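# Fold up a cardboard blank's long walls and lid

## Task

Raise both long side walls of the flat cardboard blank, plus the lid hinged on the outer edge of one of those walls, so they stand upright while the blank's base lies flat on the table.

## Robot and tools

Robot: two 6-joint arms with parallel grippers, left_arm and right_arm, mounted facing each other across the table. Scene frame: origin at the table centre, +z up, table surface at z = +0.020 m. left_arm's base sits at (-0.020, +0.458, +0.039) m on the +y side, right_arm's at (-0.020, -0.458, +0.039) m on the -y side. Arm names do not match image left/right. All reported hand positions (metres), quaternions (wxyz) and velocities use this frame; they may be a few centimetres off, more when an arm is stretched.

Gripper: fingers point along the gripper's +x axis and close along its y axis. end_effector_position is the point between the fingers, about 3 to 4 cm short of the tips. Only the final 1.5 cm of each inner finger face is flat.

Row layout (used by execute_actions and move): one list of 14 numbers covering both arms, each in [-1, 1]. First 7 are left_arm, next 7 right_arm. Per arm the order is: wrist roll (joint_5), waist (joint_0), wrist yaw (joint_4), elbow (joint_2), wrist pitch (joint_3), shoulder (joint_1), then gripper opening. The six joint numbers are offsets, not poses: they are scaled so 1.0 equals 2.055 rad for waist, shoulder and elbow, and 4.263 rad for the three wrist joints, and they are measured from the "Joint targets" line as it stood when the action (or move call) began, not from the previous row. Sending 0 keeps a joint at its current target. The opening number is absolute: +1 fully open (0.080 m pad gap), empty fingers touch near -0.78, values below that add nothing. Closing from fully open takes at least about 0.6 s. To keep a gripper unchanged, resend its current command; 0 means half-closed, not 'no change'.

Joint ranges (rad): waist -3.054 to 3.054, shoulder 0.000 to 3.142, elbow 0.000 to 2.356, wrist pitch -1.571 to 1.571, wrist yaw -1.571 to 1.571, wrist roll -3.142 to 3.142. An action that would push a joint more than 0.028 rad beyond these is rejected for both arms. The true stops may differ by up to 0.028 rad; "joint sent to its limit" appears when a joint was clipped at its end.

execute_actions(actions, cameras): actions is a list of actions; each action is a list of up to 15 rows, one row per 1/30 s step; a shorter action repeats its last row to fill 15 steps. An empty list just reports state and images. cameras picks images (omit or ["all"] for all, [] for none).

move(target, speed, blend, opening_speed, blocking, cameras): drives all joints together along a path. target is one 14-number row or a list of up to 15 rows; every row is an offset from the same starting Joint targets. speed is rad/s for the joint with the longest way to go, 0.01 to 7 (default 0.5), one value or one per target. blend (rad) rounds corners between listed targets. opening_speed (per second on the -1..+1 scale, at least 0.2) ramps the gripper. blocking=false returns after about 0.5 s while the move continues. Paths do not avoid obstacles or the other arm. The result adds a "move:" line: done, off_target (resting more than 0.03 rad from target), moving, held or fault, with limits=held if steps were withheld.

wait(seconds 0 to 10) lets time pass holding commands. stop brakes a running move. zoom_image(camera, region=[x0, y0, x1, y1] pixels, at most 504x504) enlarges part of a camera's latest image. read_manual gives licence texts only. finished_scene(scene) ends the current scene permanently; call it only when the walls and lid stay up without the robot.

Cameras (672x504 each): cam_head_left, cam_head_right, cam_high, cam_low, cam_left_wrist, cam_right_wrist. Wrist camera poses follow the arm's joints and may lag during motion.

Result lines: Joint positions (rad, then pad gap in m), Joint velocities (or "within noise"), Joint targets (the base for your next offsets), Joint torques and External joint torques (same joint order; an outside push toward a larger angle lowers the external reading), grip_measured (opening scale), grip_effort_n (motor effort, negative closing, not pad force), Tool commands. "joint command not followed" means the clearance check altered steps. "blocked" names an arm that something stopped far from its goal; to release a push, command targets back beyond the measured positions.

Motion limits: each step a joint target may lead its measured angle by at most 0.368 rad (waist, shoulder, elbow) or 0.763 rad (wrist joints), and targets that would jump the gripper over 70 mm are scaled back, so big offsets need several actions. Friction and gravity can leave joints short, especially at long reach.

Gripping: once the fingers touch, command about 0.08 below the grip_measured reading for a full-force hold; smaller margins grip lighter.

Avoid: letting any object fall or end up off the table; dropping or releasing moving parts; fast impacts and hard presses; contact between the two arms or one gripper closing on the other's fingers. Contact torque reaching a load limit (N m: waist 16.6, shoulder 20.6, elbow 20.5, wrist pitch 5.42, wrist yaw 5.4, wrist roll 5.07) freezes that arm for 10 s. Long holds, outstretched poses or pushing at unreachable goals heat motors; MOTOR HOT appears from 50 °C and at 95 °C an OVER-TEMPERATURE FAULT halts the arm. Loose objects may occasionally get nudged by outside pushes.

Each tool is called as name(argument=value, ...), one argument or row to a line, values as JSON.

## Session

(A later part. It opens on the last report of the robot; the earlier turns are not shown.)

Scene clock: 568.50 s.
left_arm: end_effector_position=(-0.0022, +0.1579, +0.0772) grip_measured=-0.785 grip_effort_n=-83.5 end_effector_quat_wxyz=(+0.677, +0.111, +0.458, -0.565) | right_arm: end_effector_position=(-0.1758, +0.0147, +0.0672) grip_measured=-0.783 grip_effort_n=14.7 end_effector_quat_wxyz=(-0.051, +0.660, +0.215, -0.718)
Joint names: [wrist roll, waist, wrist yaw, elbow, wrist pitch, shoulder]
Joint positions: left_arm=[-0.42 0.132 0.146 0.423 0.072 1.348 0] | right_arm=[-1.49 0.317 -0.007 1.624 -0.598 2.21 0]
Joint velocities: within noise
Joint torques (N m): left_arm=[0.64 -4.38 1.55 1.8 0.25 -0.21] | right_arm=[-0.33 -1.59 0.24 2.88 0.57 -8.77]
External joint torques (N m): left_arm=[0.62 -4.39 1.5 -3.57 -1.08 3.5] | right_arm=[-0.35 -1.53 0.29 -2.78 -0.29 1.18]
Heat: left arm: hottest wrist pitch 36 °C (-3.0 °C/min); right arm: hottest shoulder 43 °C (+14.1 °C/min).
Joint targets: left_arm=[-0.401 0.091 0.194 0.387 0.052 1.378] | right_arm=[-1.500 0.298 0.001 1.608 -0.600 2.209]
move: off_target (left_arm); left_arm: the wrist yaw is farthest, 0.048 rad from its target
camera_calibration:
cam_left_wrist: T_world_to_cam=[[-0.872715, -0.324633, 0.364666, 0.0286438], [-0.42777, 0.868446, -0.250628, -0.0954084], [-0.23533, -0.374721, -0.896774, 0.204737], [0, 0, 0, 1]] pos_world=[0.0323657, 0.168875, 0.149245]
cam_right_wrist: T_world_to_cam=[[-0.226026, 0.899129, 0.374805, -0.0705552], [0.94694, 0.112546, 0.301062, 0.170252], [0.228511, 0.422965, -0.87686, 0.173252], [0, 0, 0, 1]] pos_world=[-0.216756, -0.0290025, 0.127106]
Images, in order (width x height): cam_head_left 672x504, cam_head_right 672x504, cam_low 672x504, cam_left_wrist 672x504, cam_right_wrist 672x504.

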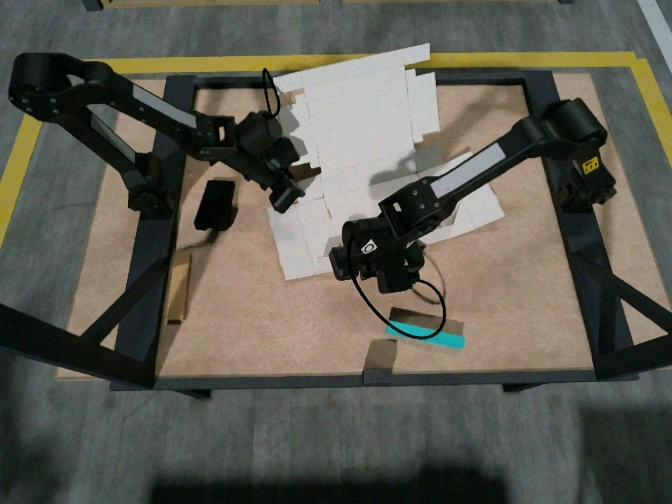

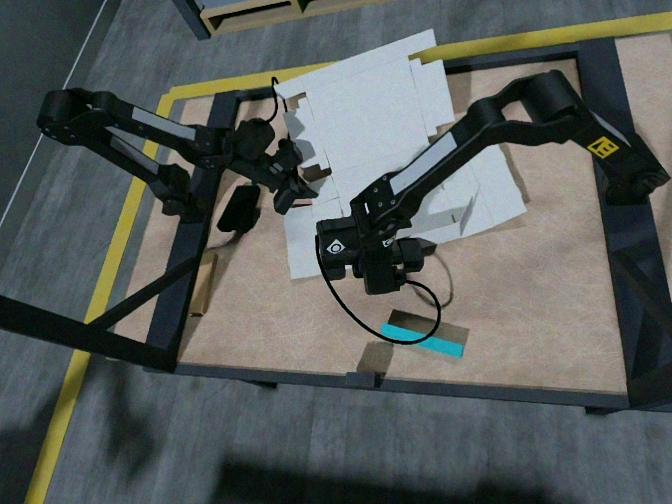

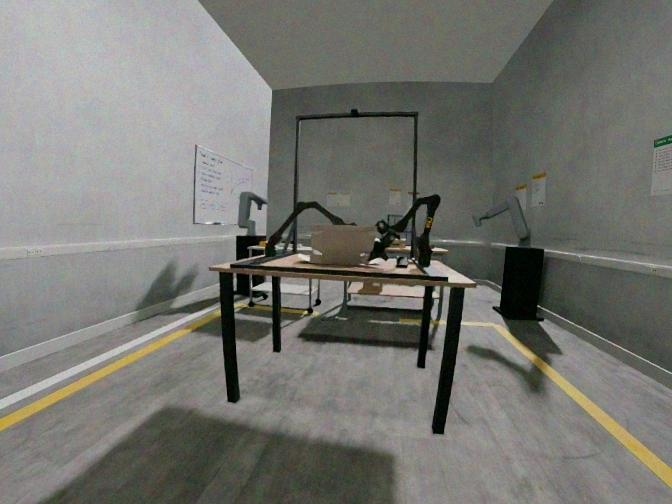

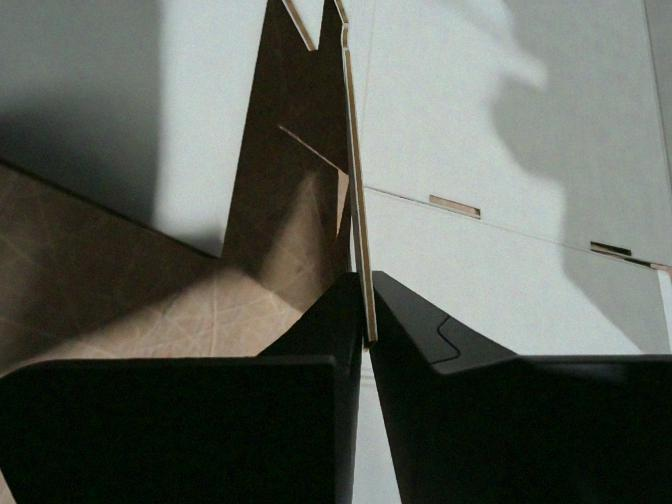

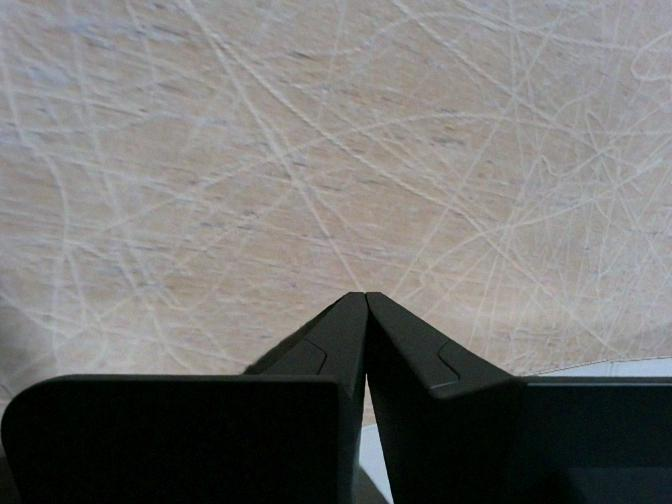

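move(
  target=[
    [0,0.02,-0.0113,0.018,0.005,-0.015,-0.3,0,0,0,0,0,0,-0.78],
    [0,0.02,-0.0113,0.018,-0.0938,-0.195,-0.3,0,0,0,0,0,0,-0.78],
  ],
  speed=0.3,
  opening_speed=0.8,
)

zoom_image(
  camera="cam_low",
  region=[260, 200, 440, 290],
)

zoom_image(
  camera="cam_head_right",
  region=[220, 20, 540, 300],
)

Scene clock: 605.23 s.
left_arm: end_effector_position=(-0.0083, +0.2106, +0.1117) grip_measured=-0.303 grip_effort_n=13.7 end_effector_quat_wxyz=(+0.673, +0.133, +0.471, -0.555) | right_arm: end_effector_position=(-0.1737, +0.0155, +0.0672) grip_measured=-0.783 grip_effort_n=14.2 end_effector_quat_wxyz=(-0.051, +0.659, +0.216, -0.718)
Joint names: [wrist roll, waist, wrist yaw, elbow, wrist pitch, shoulder]
Joint positions: left_arm=[-0.403 0.134 0.143 0.423 -0.348 0.984 0.021] | right_arm=[-1.496 0.311 -0.01 1.624 -0.597 2.21 0]
Joint velocities: within noise
Joint torques (N m): left_arm=[0.07 -0.35 0.12 6.28 1.59 -2.59] | right_arm=[-0.1 -1.12 0.34 2.87 0.53 -8.74]
External joint torques (N m): left_arm=[0.05 -0.35 0.06 0.11 0.32 -0.49] | right_arm=[-0.12 -1.04 0.39 -2.76 -0.32 1.15]
Heat: left arm: hottest wrist yaw 37 °C (+3.0 °C/min); right arm: hottest shoulder 47 °C (+9.1 °C/min).
Joint targets: left_arm=[-0.401 0.132 0.146 0.424 -0.348 0.978] | right_arm=[-1.500 0.298 0.000 1.608 -0.600 2.209]
move: done
camera_calibration:
cam_left_wrist: T_world_to_cam=[[-0.877498, -0.336425, 0.341782, 0.0328402], [-0.418914, 0.884639, -0.204757, -0.143573], [-0.233468, -0.322851, -0.917202, 0.245396], [0, 0, 0, 1]] pos_world=[0.0259645, 0.217285, 0.184456]
cam_right_wrist: T_world_to_cam=[[-0.227826, 0.898499, 0.375227, -0.0711201], [0.946628, 0.114144, 0.30144, 0.167924], [0.228014, 0.423876, -0.876549, 0.17231], [0, 0, 0, 1]] pos_world=[-0.214454, -0.028304, 0.127105]

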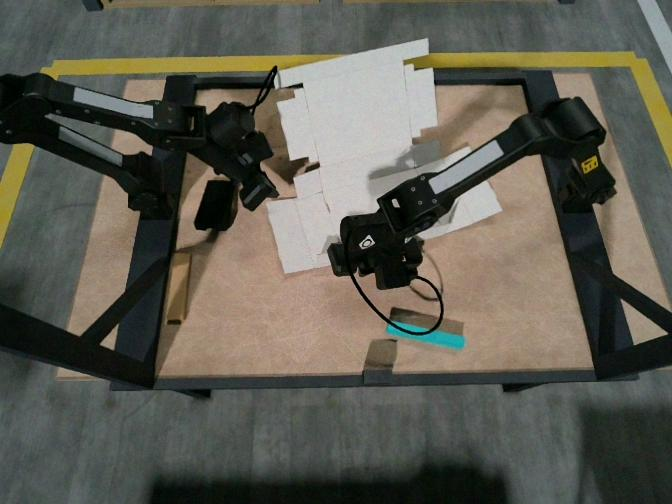

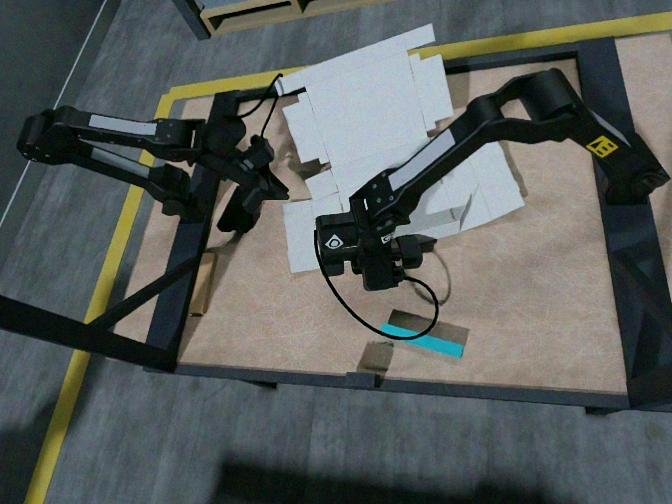

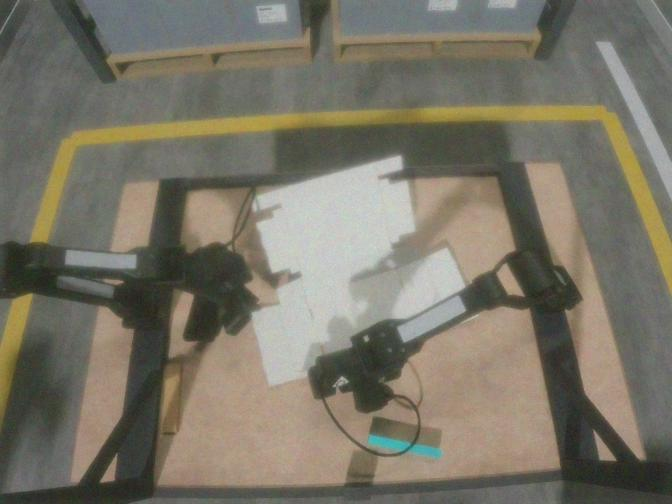

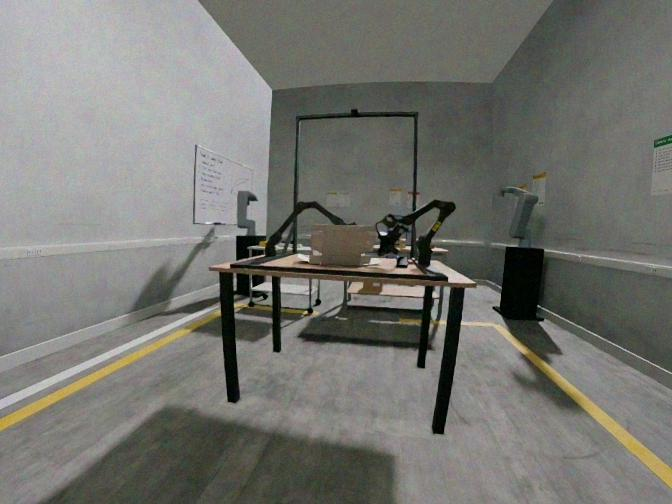

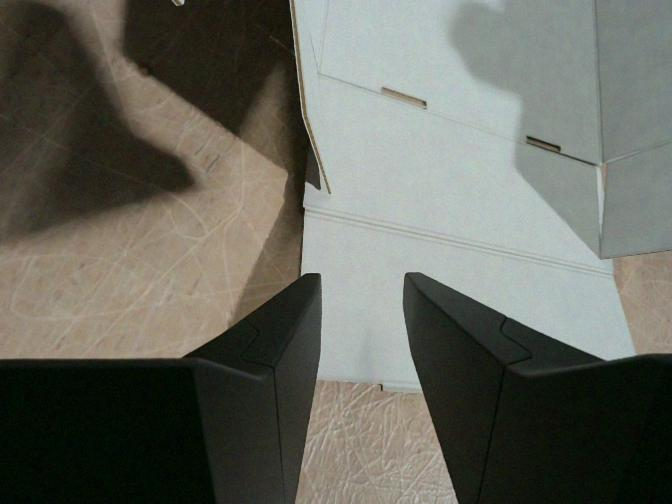

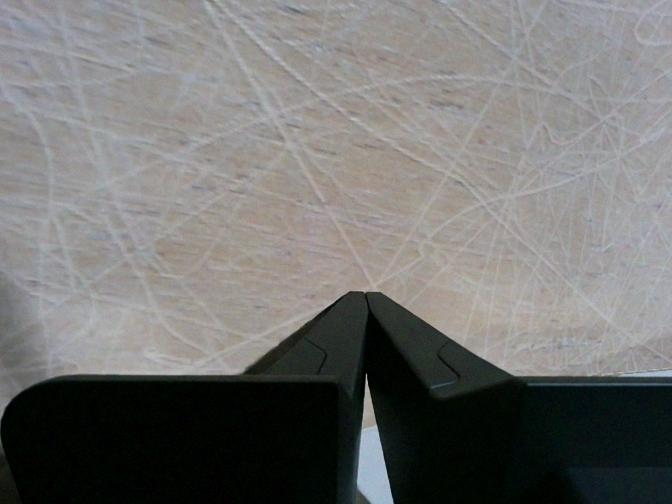

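Scaled by 2.800 from the camera's 672x504 image, which has a finer 960x720 frame.

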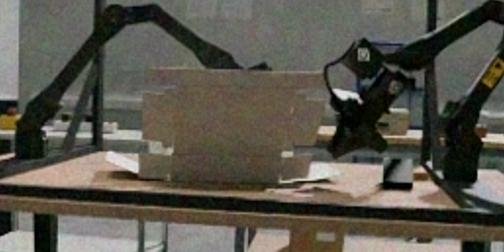

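Scaled by 1.575 from the camera's 672x504 image, which has a finer 960x720 frame.

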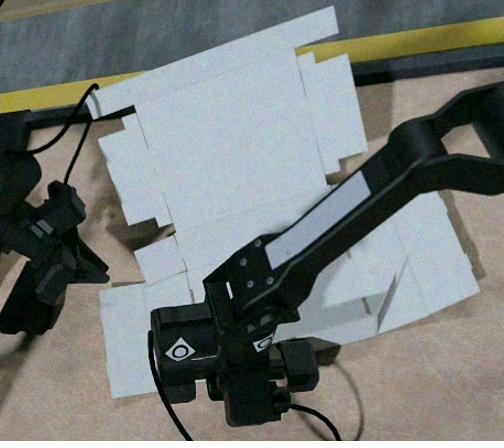

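move(
  target=[
    [0,0,0,0,-0.0685,-0.145,-0.78,0,0,0,0,0,0,-0.78],
    [0.0941,0.4224,0.282,0,-0.0685,-0.145,-0.78,0,0,0,0,0,0,-0.78],
    [0.0941,0.4224,0.282,0.183,0.3754,0.6199,-0.78,0,0,0,0,0,0,-0.78],
  ],
  speed=0.9,
)

Scene clock: 615.77 s.
left_arm: end_effector_position=(+0.2133, +0.1327, +0.0915) grip_measured=-0.777 grip_effort_n=-15.1 end_effector_quat_wxyz=(+0.572, -0.039, +0.096, -0.814) | right_arm: end_effector_position=(-0.1737, +0.0155, +0.0672) grip_measured=-0.783 grip_effort_n=14.7 end_effector_quat_wxyz=(-0.051, +0.659, +0.216, -0.718)
Joint names: [wrist roll, waist, wrist yaw, elbow, wrist pitch, shoulder]
Joint positions: left_arm=[-0.001 0.998 1.344 0.79 1.249 2.245 0] | right_arm=[-1.496 0.311 -0.01 1.624 -0.597 2.21 0]
Joint velocities: within noise
Joint torques (N m): left_arm=[0.06 0.18 0.24 4.08 1.79 -6.03] | right_arm=[-0.09 -1.15 0.34 2.88 0.53 -8.77]
External joint torques (N m): left_arm=[0.05 0.14 0.12 1.04 0.6 1.53] | right_arm=[-0.1 -1.14 0.39 -2.74 -0.31 1.14]
Heat: left arm: hottest wrist pitch 36 °C (-1.0 °C/min); right arm: hottest shoulder 48 °C (+8.0 °C/min).
Joint targets: left_arm=[0.001 1.000 1.348 0.801 1.253 2.252] | right_arm=[-1.500 0.298 0.000 1.608 -0.600 2.209]
move: done
camera_calibration:
cam_left_wrist: T_world_to_cam=[[-0.923547, 0.334241, 0.188001, 0.142924], [-0.0229447, 0.441203, -0.897114, 0.0518025], [-0.382799, -0.83284, -0.399803, 0.305552], [0, 0, 0, 1]] pos_world=[0.250151, 0.183849, 0.141763]
cam_right_wrist: T_world_to_cam=[[-0.227826, 0.898499, 0.375227, -0.0711201], [0.946628, 0.114144, 0.30144, 0.167924], [0.228014, 0.423876, -0.876549, 0.17231], [0, 0, 0, 1]] pos_world=[-0.214454, -0.028304, 0.127105]

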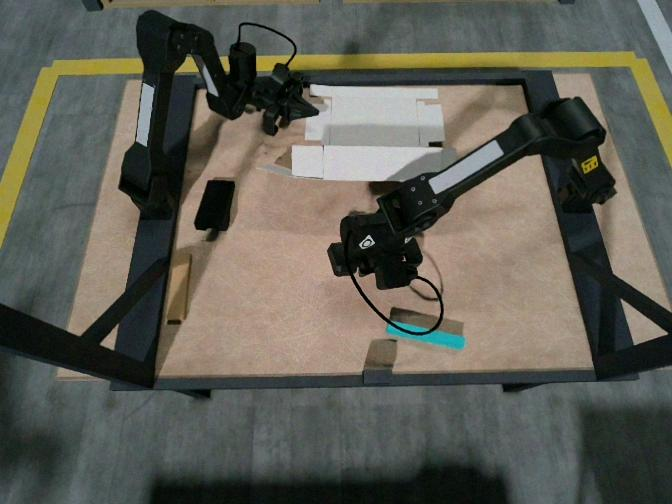

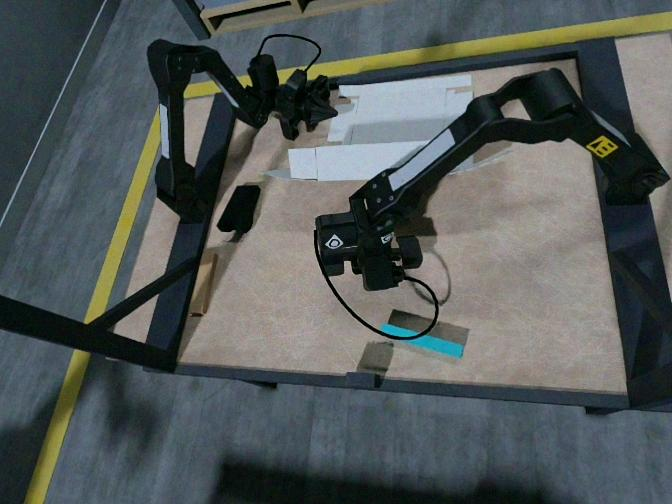

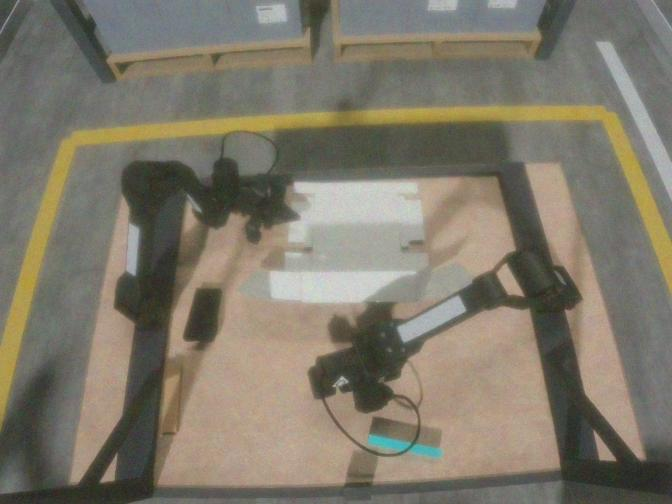

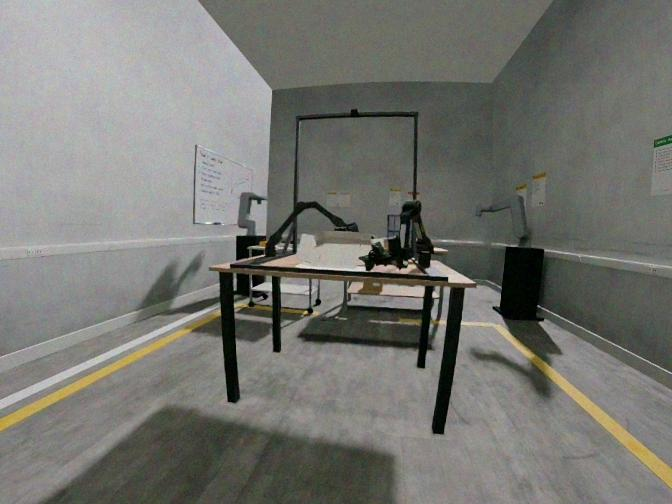

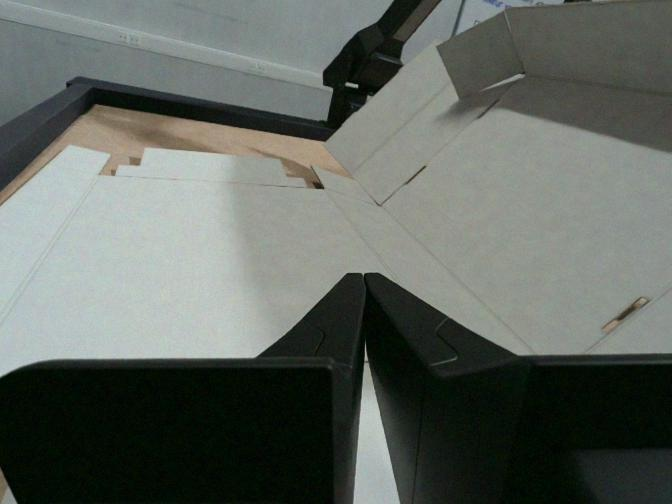

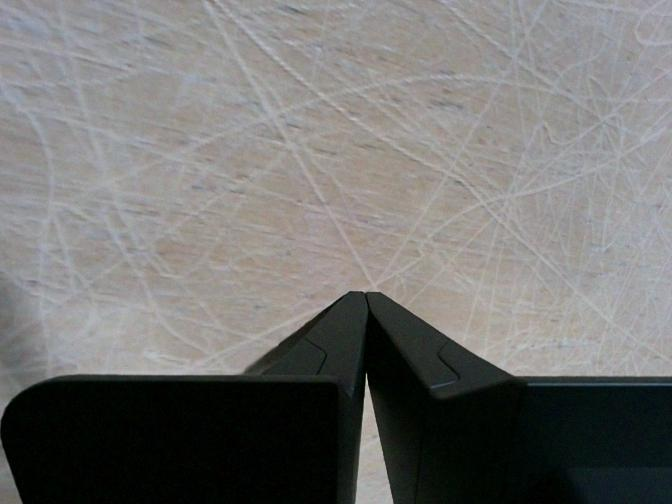

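move(
  target=[
    [0,0,0,0,0,0,-0.78,0,0.0264,0,-0.0587,-0.0556,-0.1746,-0.78],
    [0,0,0,0,0,0,-0.78,0,-0.1093,0,-0.1169,-0.0502,-0.2216,-0.78],
  ],
  speed=0.25,
)

zoom_image(
  camera="cam_low",
  region=[240, 190, 450, 290],
)

zoom_image(
  camera="cam_head_left",
  region=[220, 50, 500, 270],
)

Scene clock: 652.17 s.
left_arm: end_effector_position=(+0.2133, +0.1327, +0.0914) grip_measured=-0.777 grip_effort_n=-15.1 end_effector_quat_wxyz=(+0.572, -0.039, +0.096, -0.814) | right_arm: end_effector_position=(-0.0534, -0.0602, +0.1583) grip_measured=-0.783 grip_effort_n=14.7 end_effector_quat_wxyz=(+0.123, -0.685, -0.130, +0.706)
Joint names: [wrist roll, waist, wrist yaw, elbow, wrist pitch, shoulder]
Joint positions: left_arm=[-0.001 0.998 1.344 0.79 1.249 2.246 0] | right_arm=[-1.496 0.083 -0.002 1.376 -0.815 1.771 0]
Joint velocities: within noise
Joint torques (N m): left_arm=[0.08 0.25 0.27 3.92 1.81 -6.07] | right_arm=[-0.1 -0.78 0.04 3.82 0.74 -8.2]
External joint torques (N m): left_arm=[0.07 0.22 0.14 0.92 0.63 1.46] | right_arm=[-0.11 -0.77 0.08 -1.98 -0.06 -0.93]
Heat: left arm: hottest wrist pitch 40 °C (+5.1 °C/min); right arm: hottest shoulder 49 °C (+3.0 °C/min).
Joint targets: left_arm=[0.001 1.000 1.348 0.801 1.253 2.252] | right_arm=[-1.500 0.073 0.000 1.368 -0.814 1.754]
move: done
camera_calibration:
cam_left_wrist: T_world_to_cam=[[-0.923547, 0.334241, 0.188001, 0.142943], [-0.0229447, 0.441203, -0.897114, 0.0517128], [-0.382799, -0.83284, -0.399803, 0.305512], [0, 0, 0, 1]] pos_world=[0.250151, 0.183849, 0.141663]
cam_right_wrist: T_world_to_cam=[[-0.0195397, 0.936528, 0.350047, 0.0074856], [0.94476, -0.0972767, 0.312994, 0.0205743], [0.327179, 0.336827, -0.882894, 0.257894], [0, 0, 0, 1]] pos_world=[-0.103669, -0.0918746, 0.218633]

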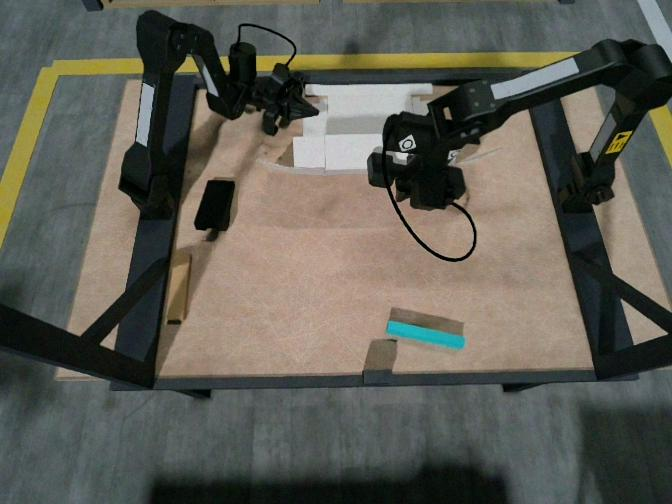

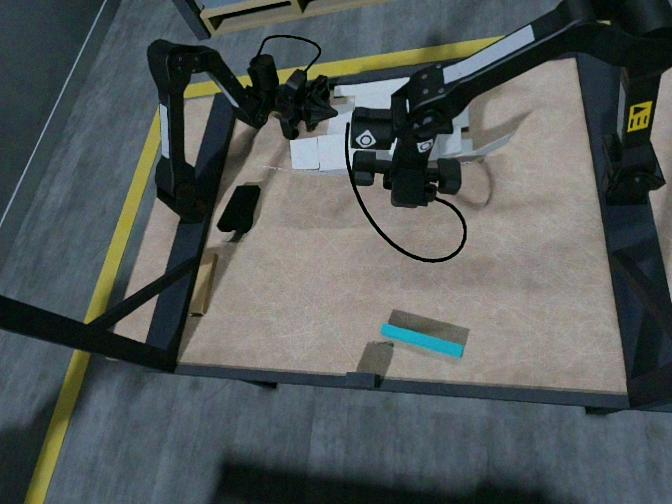

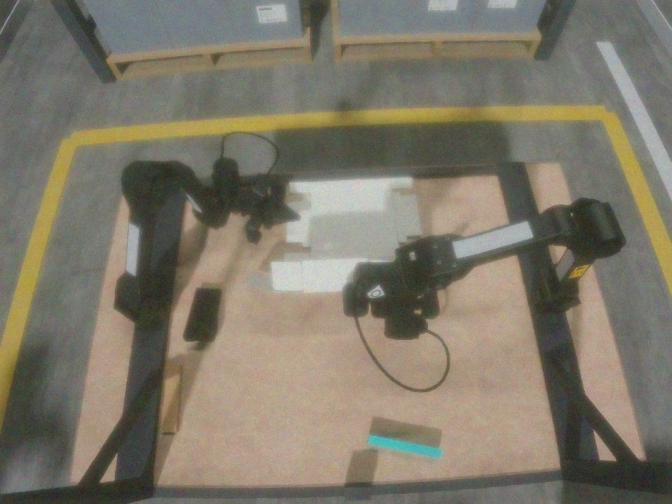

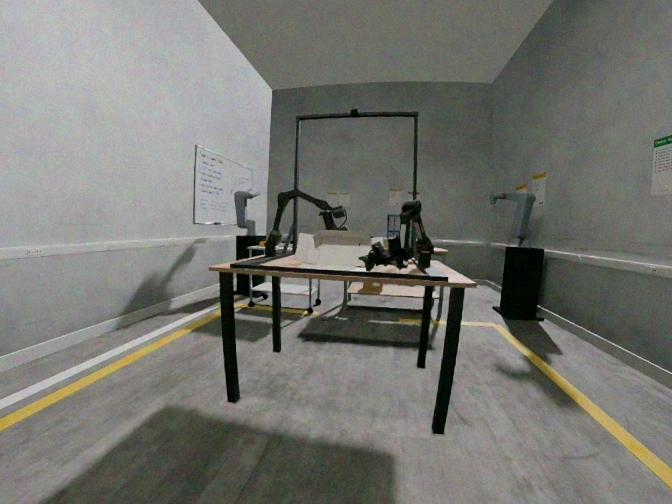

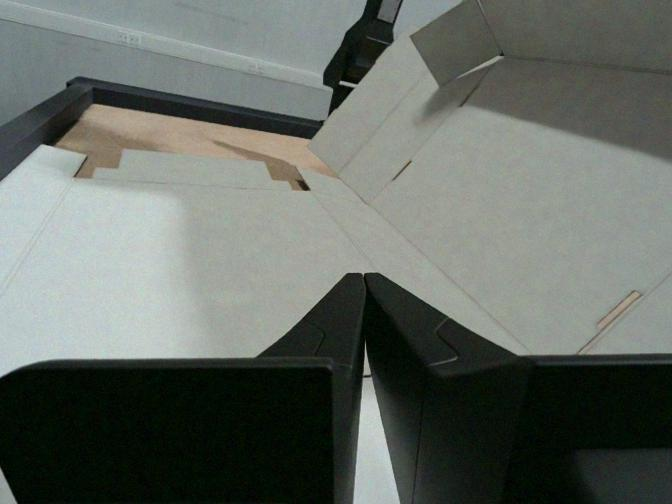

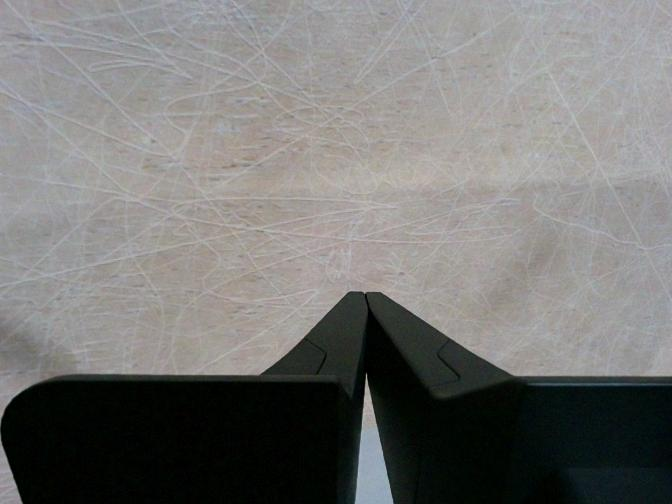

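Scaled by 2.400 from the camera's 672x504 image, which has a finer 960x720 frame.

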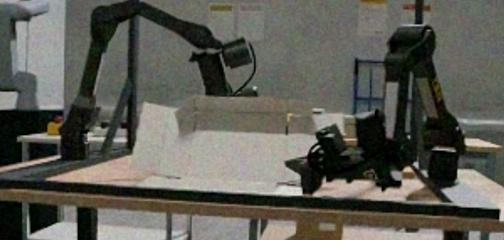

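Scaled by 1.800 from the camera's 672x504 image, which has a finer 960x720 frame.

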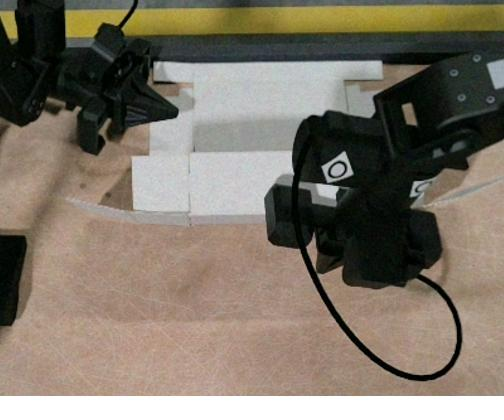

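move(
  target=[
    [0,0,0,0,0,0,-0.78,0,-0.1184,0,0.0102,-0.0007,0.0087,-0.78],
  ],
  speed=0.2,
)

zoom_image(
  camera="cam_low",
  region=[240, 190, 450, 290],
)

zoom_image(
  camera="cam_head_left",
  region=[220, 50, 500, 270],
)

Scene clock: 656.40 s.
left_arm: end_effector_position=(+0.2133, +0.1327, +0.0914) grip_measured=-0.777 grip_effort_n=-15.1 end_effector_quat_wxyz=(+0.572, -0.039, +0.096, -0.814) | right_arm: end_effector_position=(+0.0437, -0.0641, +0.1582) grip_measured=-0.783 grip_effort_n=14.2 end_effector_quat_wxyz=(+0.207, -0.695, -0.045, +0.687)
Joint names: [wrist roll, waist, wrist yaw, elbow, wrist pitch, shoulder]
Joint positions: left_arm=[-0.001 0.998 1.344 0.79 1.249 2.246 0] | right_arm=[-1.499 -0.162 -0.004 1.376 -0.816 1.771 0]
Joint velocities: within noise
Joint torques (N m): left_arm=[0.07 0.27 0.25 4.01 1.79 -6.07] | right_arm=[-0.03 -0.64 0.11 5.98 0.61 -6.34]
External joint torques (N m): left_arm=[0.06 0.28 0.12 0.98 0.6 1.52] | right_arm=[-0.05 -0.6 0.15 0.16 -0.19 0.91]
Heat: left arm: hottest wrist pitch 41 °C (+6.1 °C/min); right arm: hottest shoulder 48 °C (+1.0 °C/min).
Joint targets: left_arm=[0.001 1.000 1.348 0.801 1.253 2.252] | right_arm=[-1.500 -0.170 0.001 1.389 -0.817 1.772]
move: done
camera_calibration:
cam_left_wrist: T_world_to_cam=[[-0.923547, 0.334241, 0.188001, 0.142943], [-0.0229447, 0.441203, -0.897114, 0.0517128], [-0.382799, -0.83284, -0.399803, 0.305512], [0, 0, 0, 1]] pos_world=[0.250151, 0.183849, 0.141663]
cam_right_wrist: T_world_to_cam=[[0.205959, 0.914234, 0.348938, 0.00205492], [0.894106, -0.320729, 0.312583, -0.0835193], [0.397688, 0.247608, -0.883479, 0.218732], [0, 0, 0, 1]] pos_world=[-0.0127352, -0.0828255, 0.218635]

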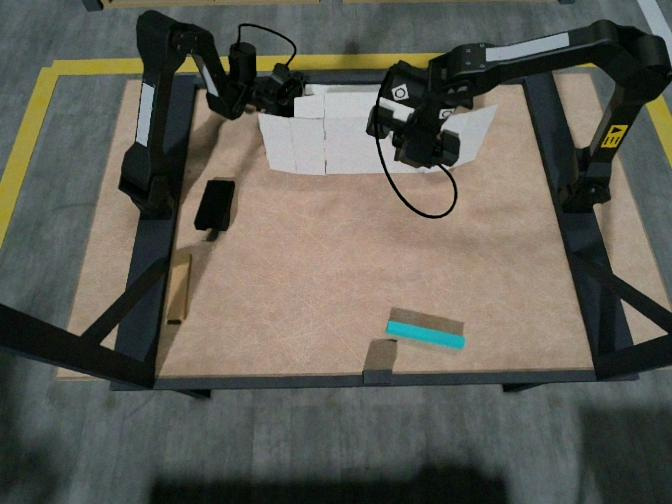

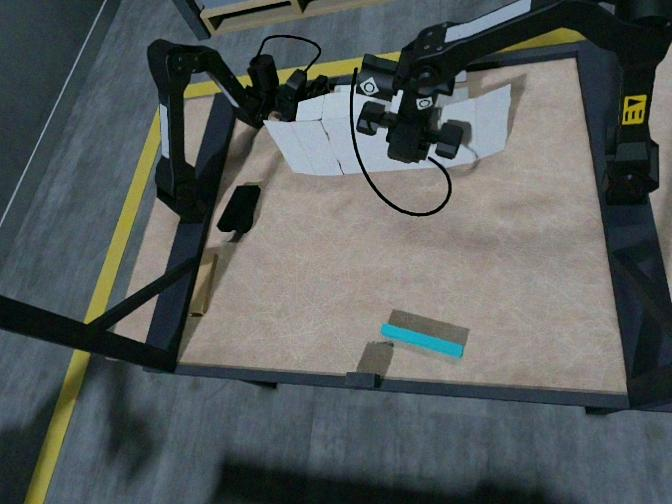

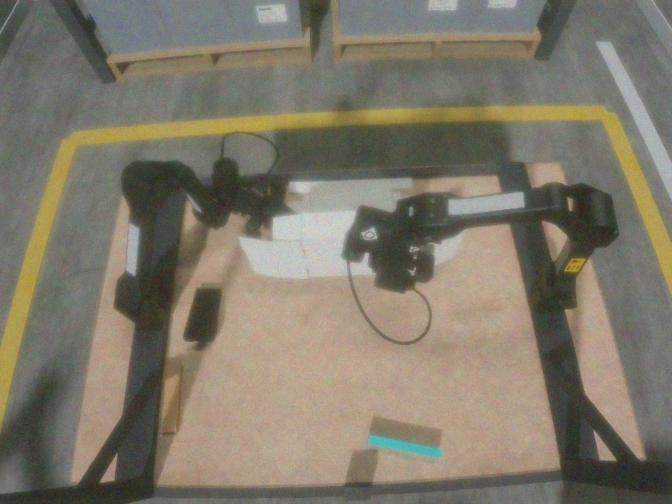

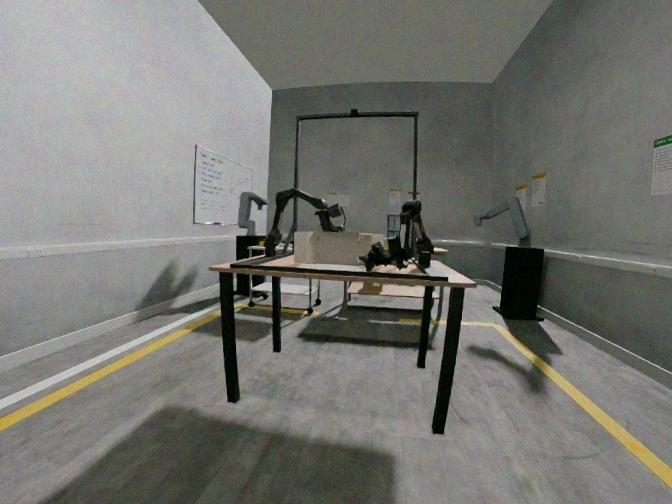

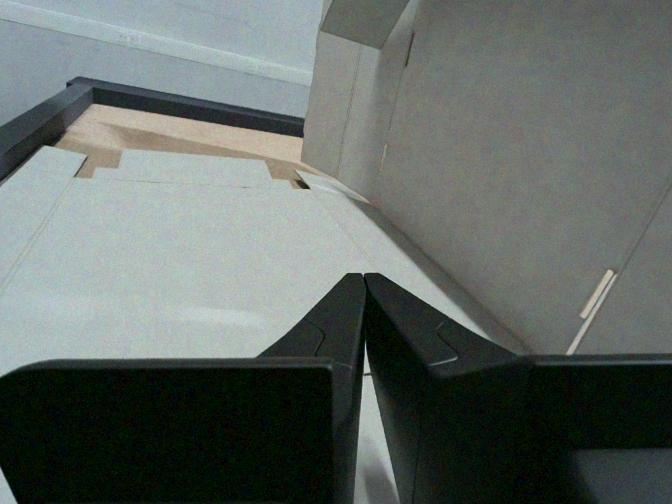

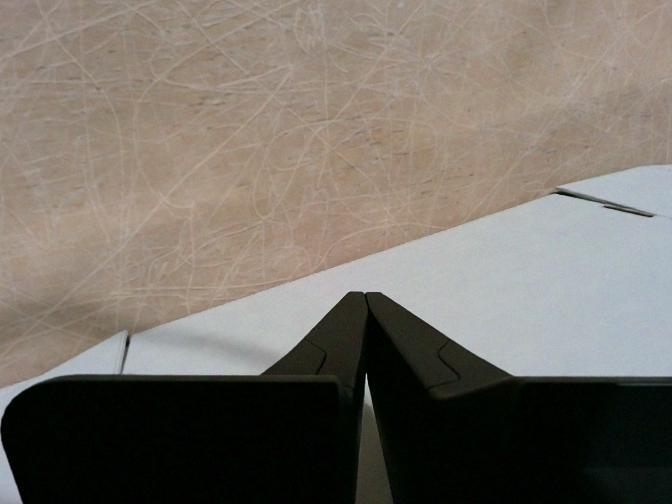

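Scaled by 2.400 from the camera's 672x504 image, which has a finer 960x720 frame.

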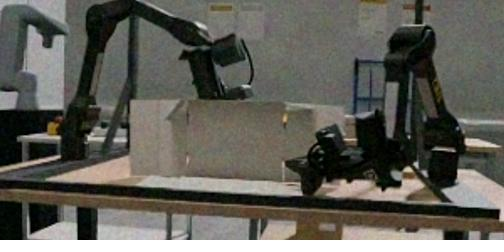

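Scaled by 1.800 from the camera's 672x504 image, which has a finer 960x720 frame.

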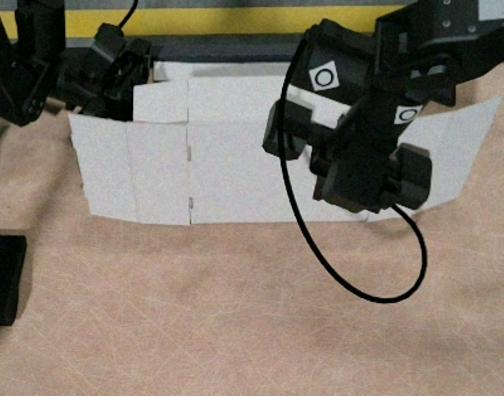

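move(
  target=[
    [0,0,0,0,0,0,-0.78,0,-0.034,0,0,0,0,-0.78],
    [0,0,0,0,0,0,-0.78,0,0.03,0,0,0,0,-0.78],
  ],
  speed=0.15,
  cameras=["cam_left_wrist","cam_right_wrist","cam_head_left"],
)

zoom_image(
  camera="cam_left_wrist",
  region=[280, 0, 560, 220],
)

Scene clock: 663.23 s.
left_arm: end_effector_position=(+0.2133, +0.1327, +0.0914) grip_measured=-0.777 grip_effort_n=-15.6 end_effector_quat_wxyz=(+0.572, -0.039, +0.096, -0.814) | right_arm: end_effector_position=(+0.0236, -0.0614, +0.1585) grip_measured=-0.783 grip_effort_n=14.7 end_effector_quat_wxyz=(+0.189, -0.695, -0.063, +0.691)
Joint names: [wrist roll, waist, wrist yaw, elbow, wrist pitch, shoulder]
Joint positions: left_arm=[-0.001 0.998 1.344 0.79 1.249 2.246 0] | right_arm=[-1.499 -0.11 0 1.377 -0.818 1.771 0]
Joint velocities: within noise
Joint torques (N m): left_arm=[0.1 0.21 0.27 4.15 1.77 -5.95] | right_arm=[-0.02 0.02 0 5.81 0.69 -6.33]
External joint torques (N m): left_arm=[0.08 0.21 0.14 1.11 0.58 1.63] | right_arm=[-0.04 0.07 0.04 0.06 -0.1 0.86]
Heat: left arm: hottest wrist pitch 41 °C (+6.1 °C/min); right arm: hottest shoulder 46 °C (-1.0 °C/min).
Joint targets: left_arm=[0.001 1.000 1.348 0.801 1.253 2.252] | right_arm=[-1.500 -0.108 0.000 1.389 -0.817 1.772]
move: done
camera_calibration:
cam_left_wrist: T_world_to_cam=[[-0.923547, 0.334241, 0.188001, 0.142943], [-0.0229447, 0.441203, -0.897114, 0.0517128], [-0.382799, -0.83284, -0.399803, 0.305512], [0, 0, 0, 1]] pos_world=[0.250151, 0.183849, 0.141663]
cam_right_wrist: T_world_to_cam=[[0.15791, 0.923661, 0.349164, 0.00521326], [0.908299, -0.274584, 0.315589, -0.0627263], [0.387372, 0.267311, -0.88232, 0.227534], [0, 0, 0, 1]] pos_world=[-0.0319891, -0.082861, 0.218733]
Images, in order (width x height): cam_head_left 672x504, cam_left_wrist 672x504, cam_right_wrist 672x504.

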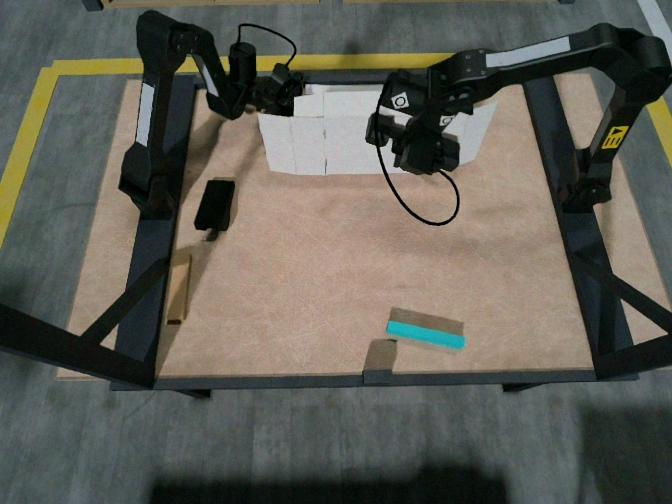

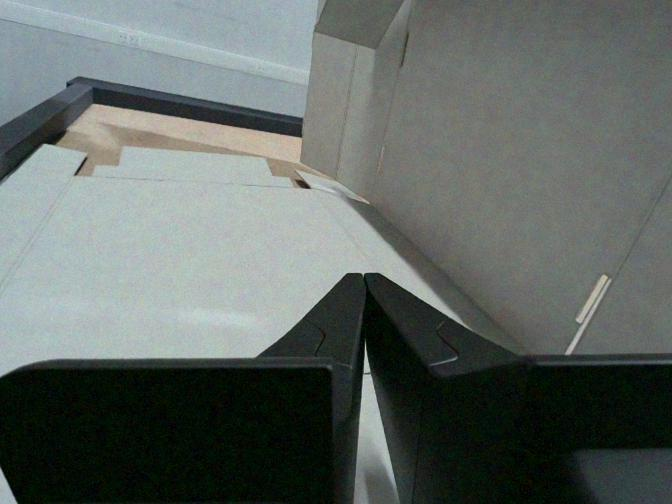

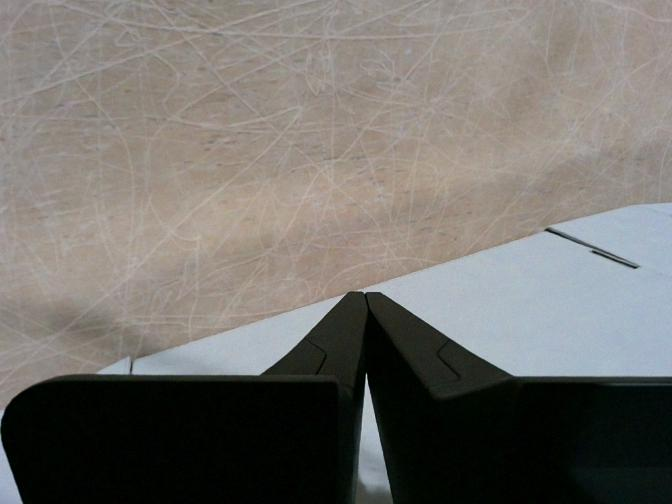

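Scaled by 1.800 from the camera's 672x504 image, which has a finer 960x720 frame.

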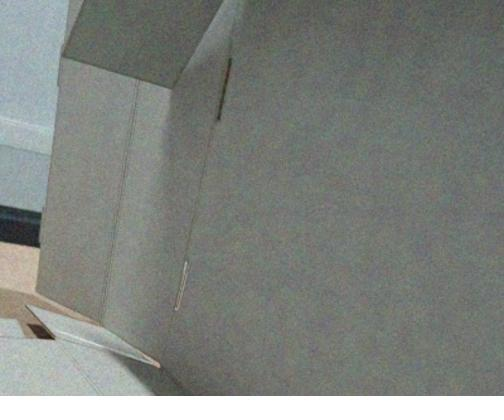

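move(
  target=[
    [-0.3521,-0.0973,-0.3162,0.3888,-0.5285,-0.4146,-0.78,0,0,0,0,0,0,-0.78],
    [-0.3521,-0.0973,-0.3162,0.6418,-0.5801,-0.074,-0.78,0,0,0,0,0,0,-0.78],
    [-0.3521,-0.3137,-0.3162,0.6418,-0.5801,-0.074,-0.78,0,0,0,0,0,0,-0.78],
  ],
  speed=[1.2,0.8,0.3],
)

zoom_image(
  camera="cam_low",
  region=[240, 190, 450, 290],
)

Scene clock: 705.90 s.
left_arm: end_effector_position=(+0.1446, +0.0131, +0.2280) grip_measured=-0.777 grip_effort_n=-15.6 end_effector_quat_wxyz=(-0.715, +0.221, -0.663, +0.025) | right_arm: end_effector_position=(+0.0236, -0.0614, +0.1585) grip_measured=-0.783 grip_effort_n=14.2 end_effector_quat_wxyz=(+0.189, -0.695, -0.063, +0.691)
Joint names: [wrist roll, waist, wrist yaw, elbow, wrist pitch, shoulder]
Joint positions: left_arm=[-1.498 0.355 0.002 2.105 -1.219 2.098 0] | right_arm=[-1.499 -0.11 0 1.377 -0.818 1.771 0]
Joint velocities: within noise
Joint torques (N m): left_arm=[-0.05 0.1 -0.08 7.25 1.03 -8.17] | right_arm=[-0.03 0.01 -0.04 5.82 0.7 -6.33]
External joint torques (N m): left_arm=[-0.06 0.11 -0.04 1.51 0.21 1.19] | right_arm=[-0.04 0.06 0 0 -0.11 0.92]
Heat: left arm: hottest wrist pitch 42 °C (+2.0 °C/min); right arm: hottest shoulder 40 °C (-9.0 °C/min).
Joint targets: left_arm=[-1.500 0.355 0.000 2.120 -1.220 2.100] | right_arm=[-1.500 -0.108 0.000 1.389 -0.817 1.772]
move: done
camera_calibration:
cam_left_wrist: T_world_to_cam=[[0.243413, -0.902879, 0.354345, -0.0966699], [-0.940241, -0.129965, 0.314732, 0.0892473], [-0.238112, -0.409779, -0.880559, 0.317379], [0, 0, 0, 1]] pos_world=[0.183016, 0.0543731, 0.285636]
cam_right_wrist: T_world_to_cam=[[0.15791, 0.923661, 0.349164, 0.00521326], [0.908299, -0.274584, 0.315589, -0.0627263], [0.387372, 0.267311, -0.88232, 0.227534], [0, 0, 0, 1]] pos_world=[-0.0319891, -0.082861, 0.218733]

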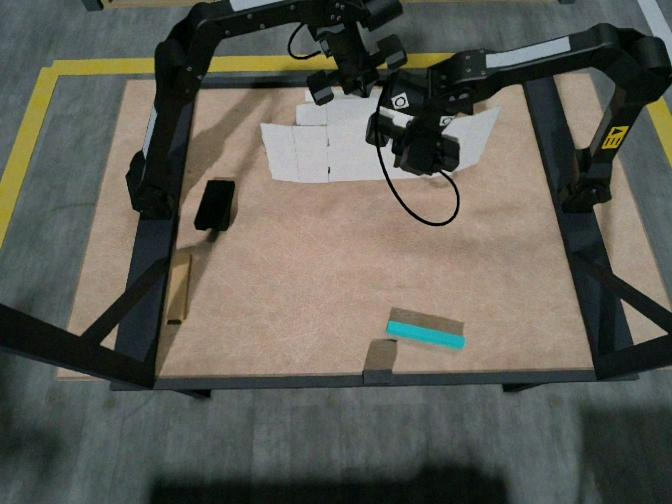

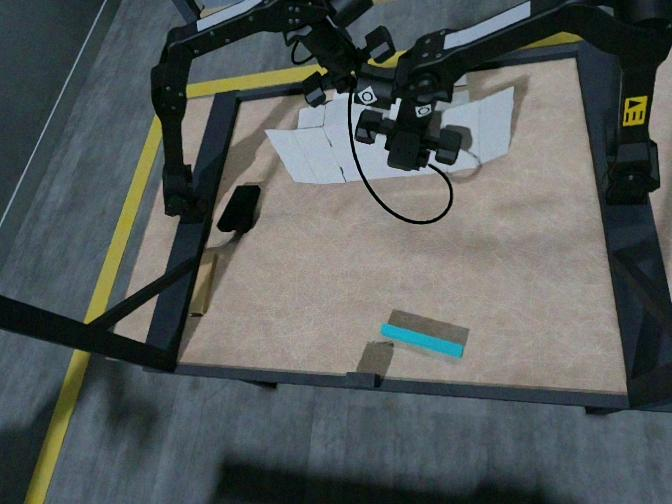

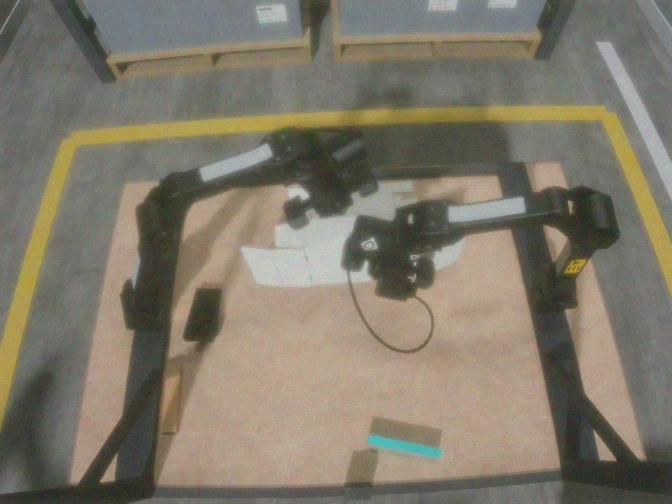

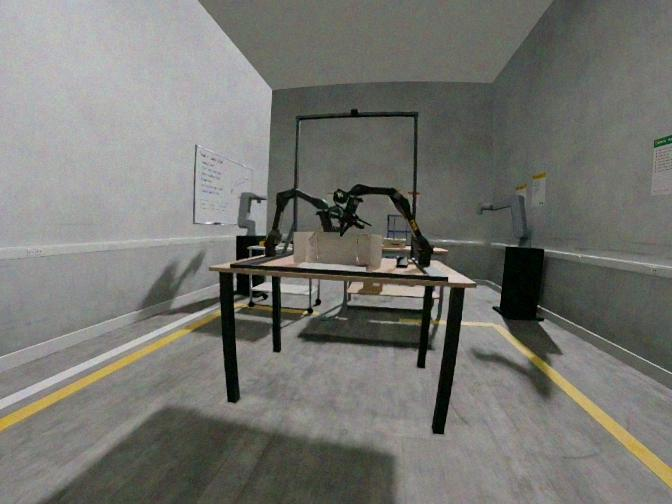

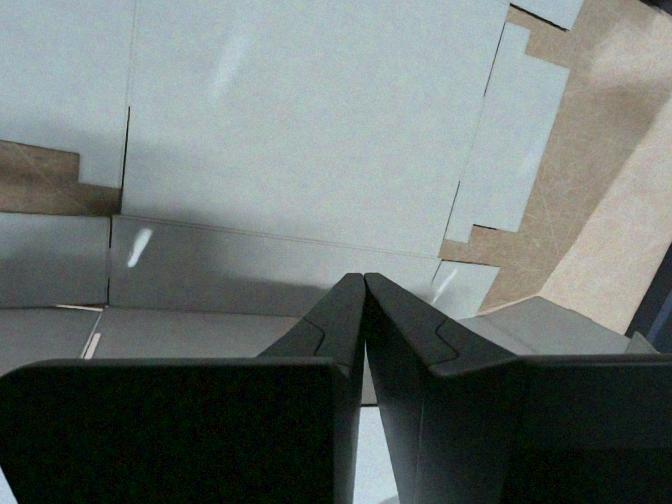

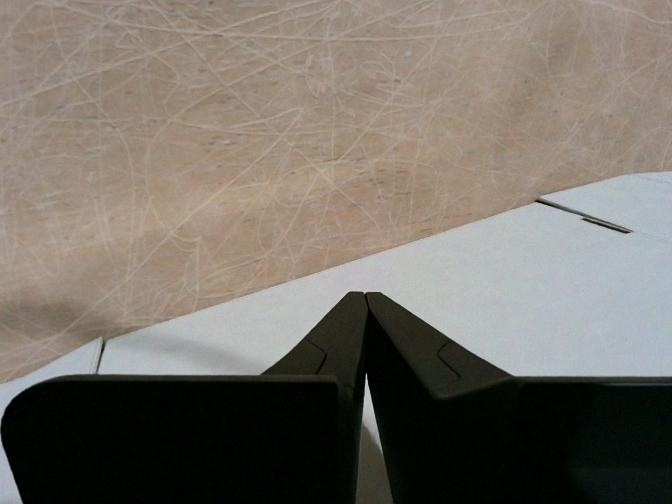

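Scaled by 2.400 from the camera's 672x504 image, which has a finer 960x720 frame.

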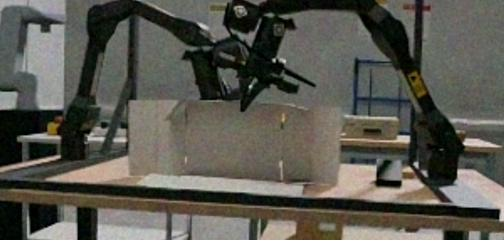

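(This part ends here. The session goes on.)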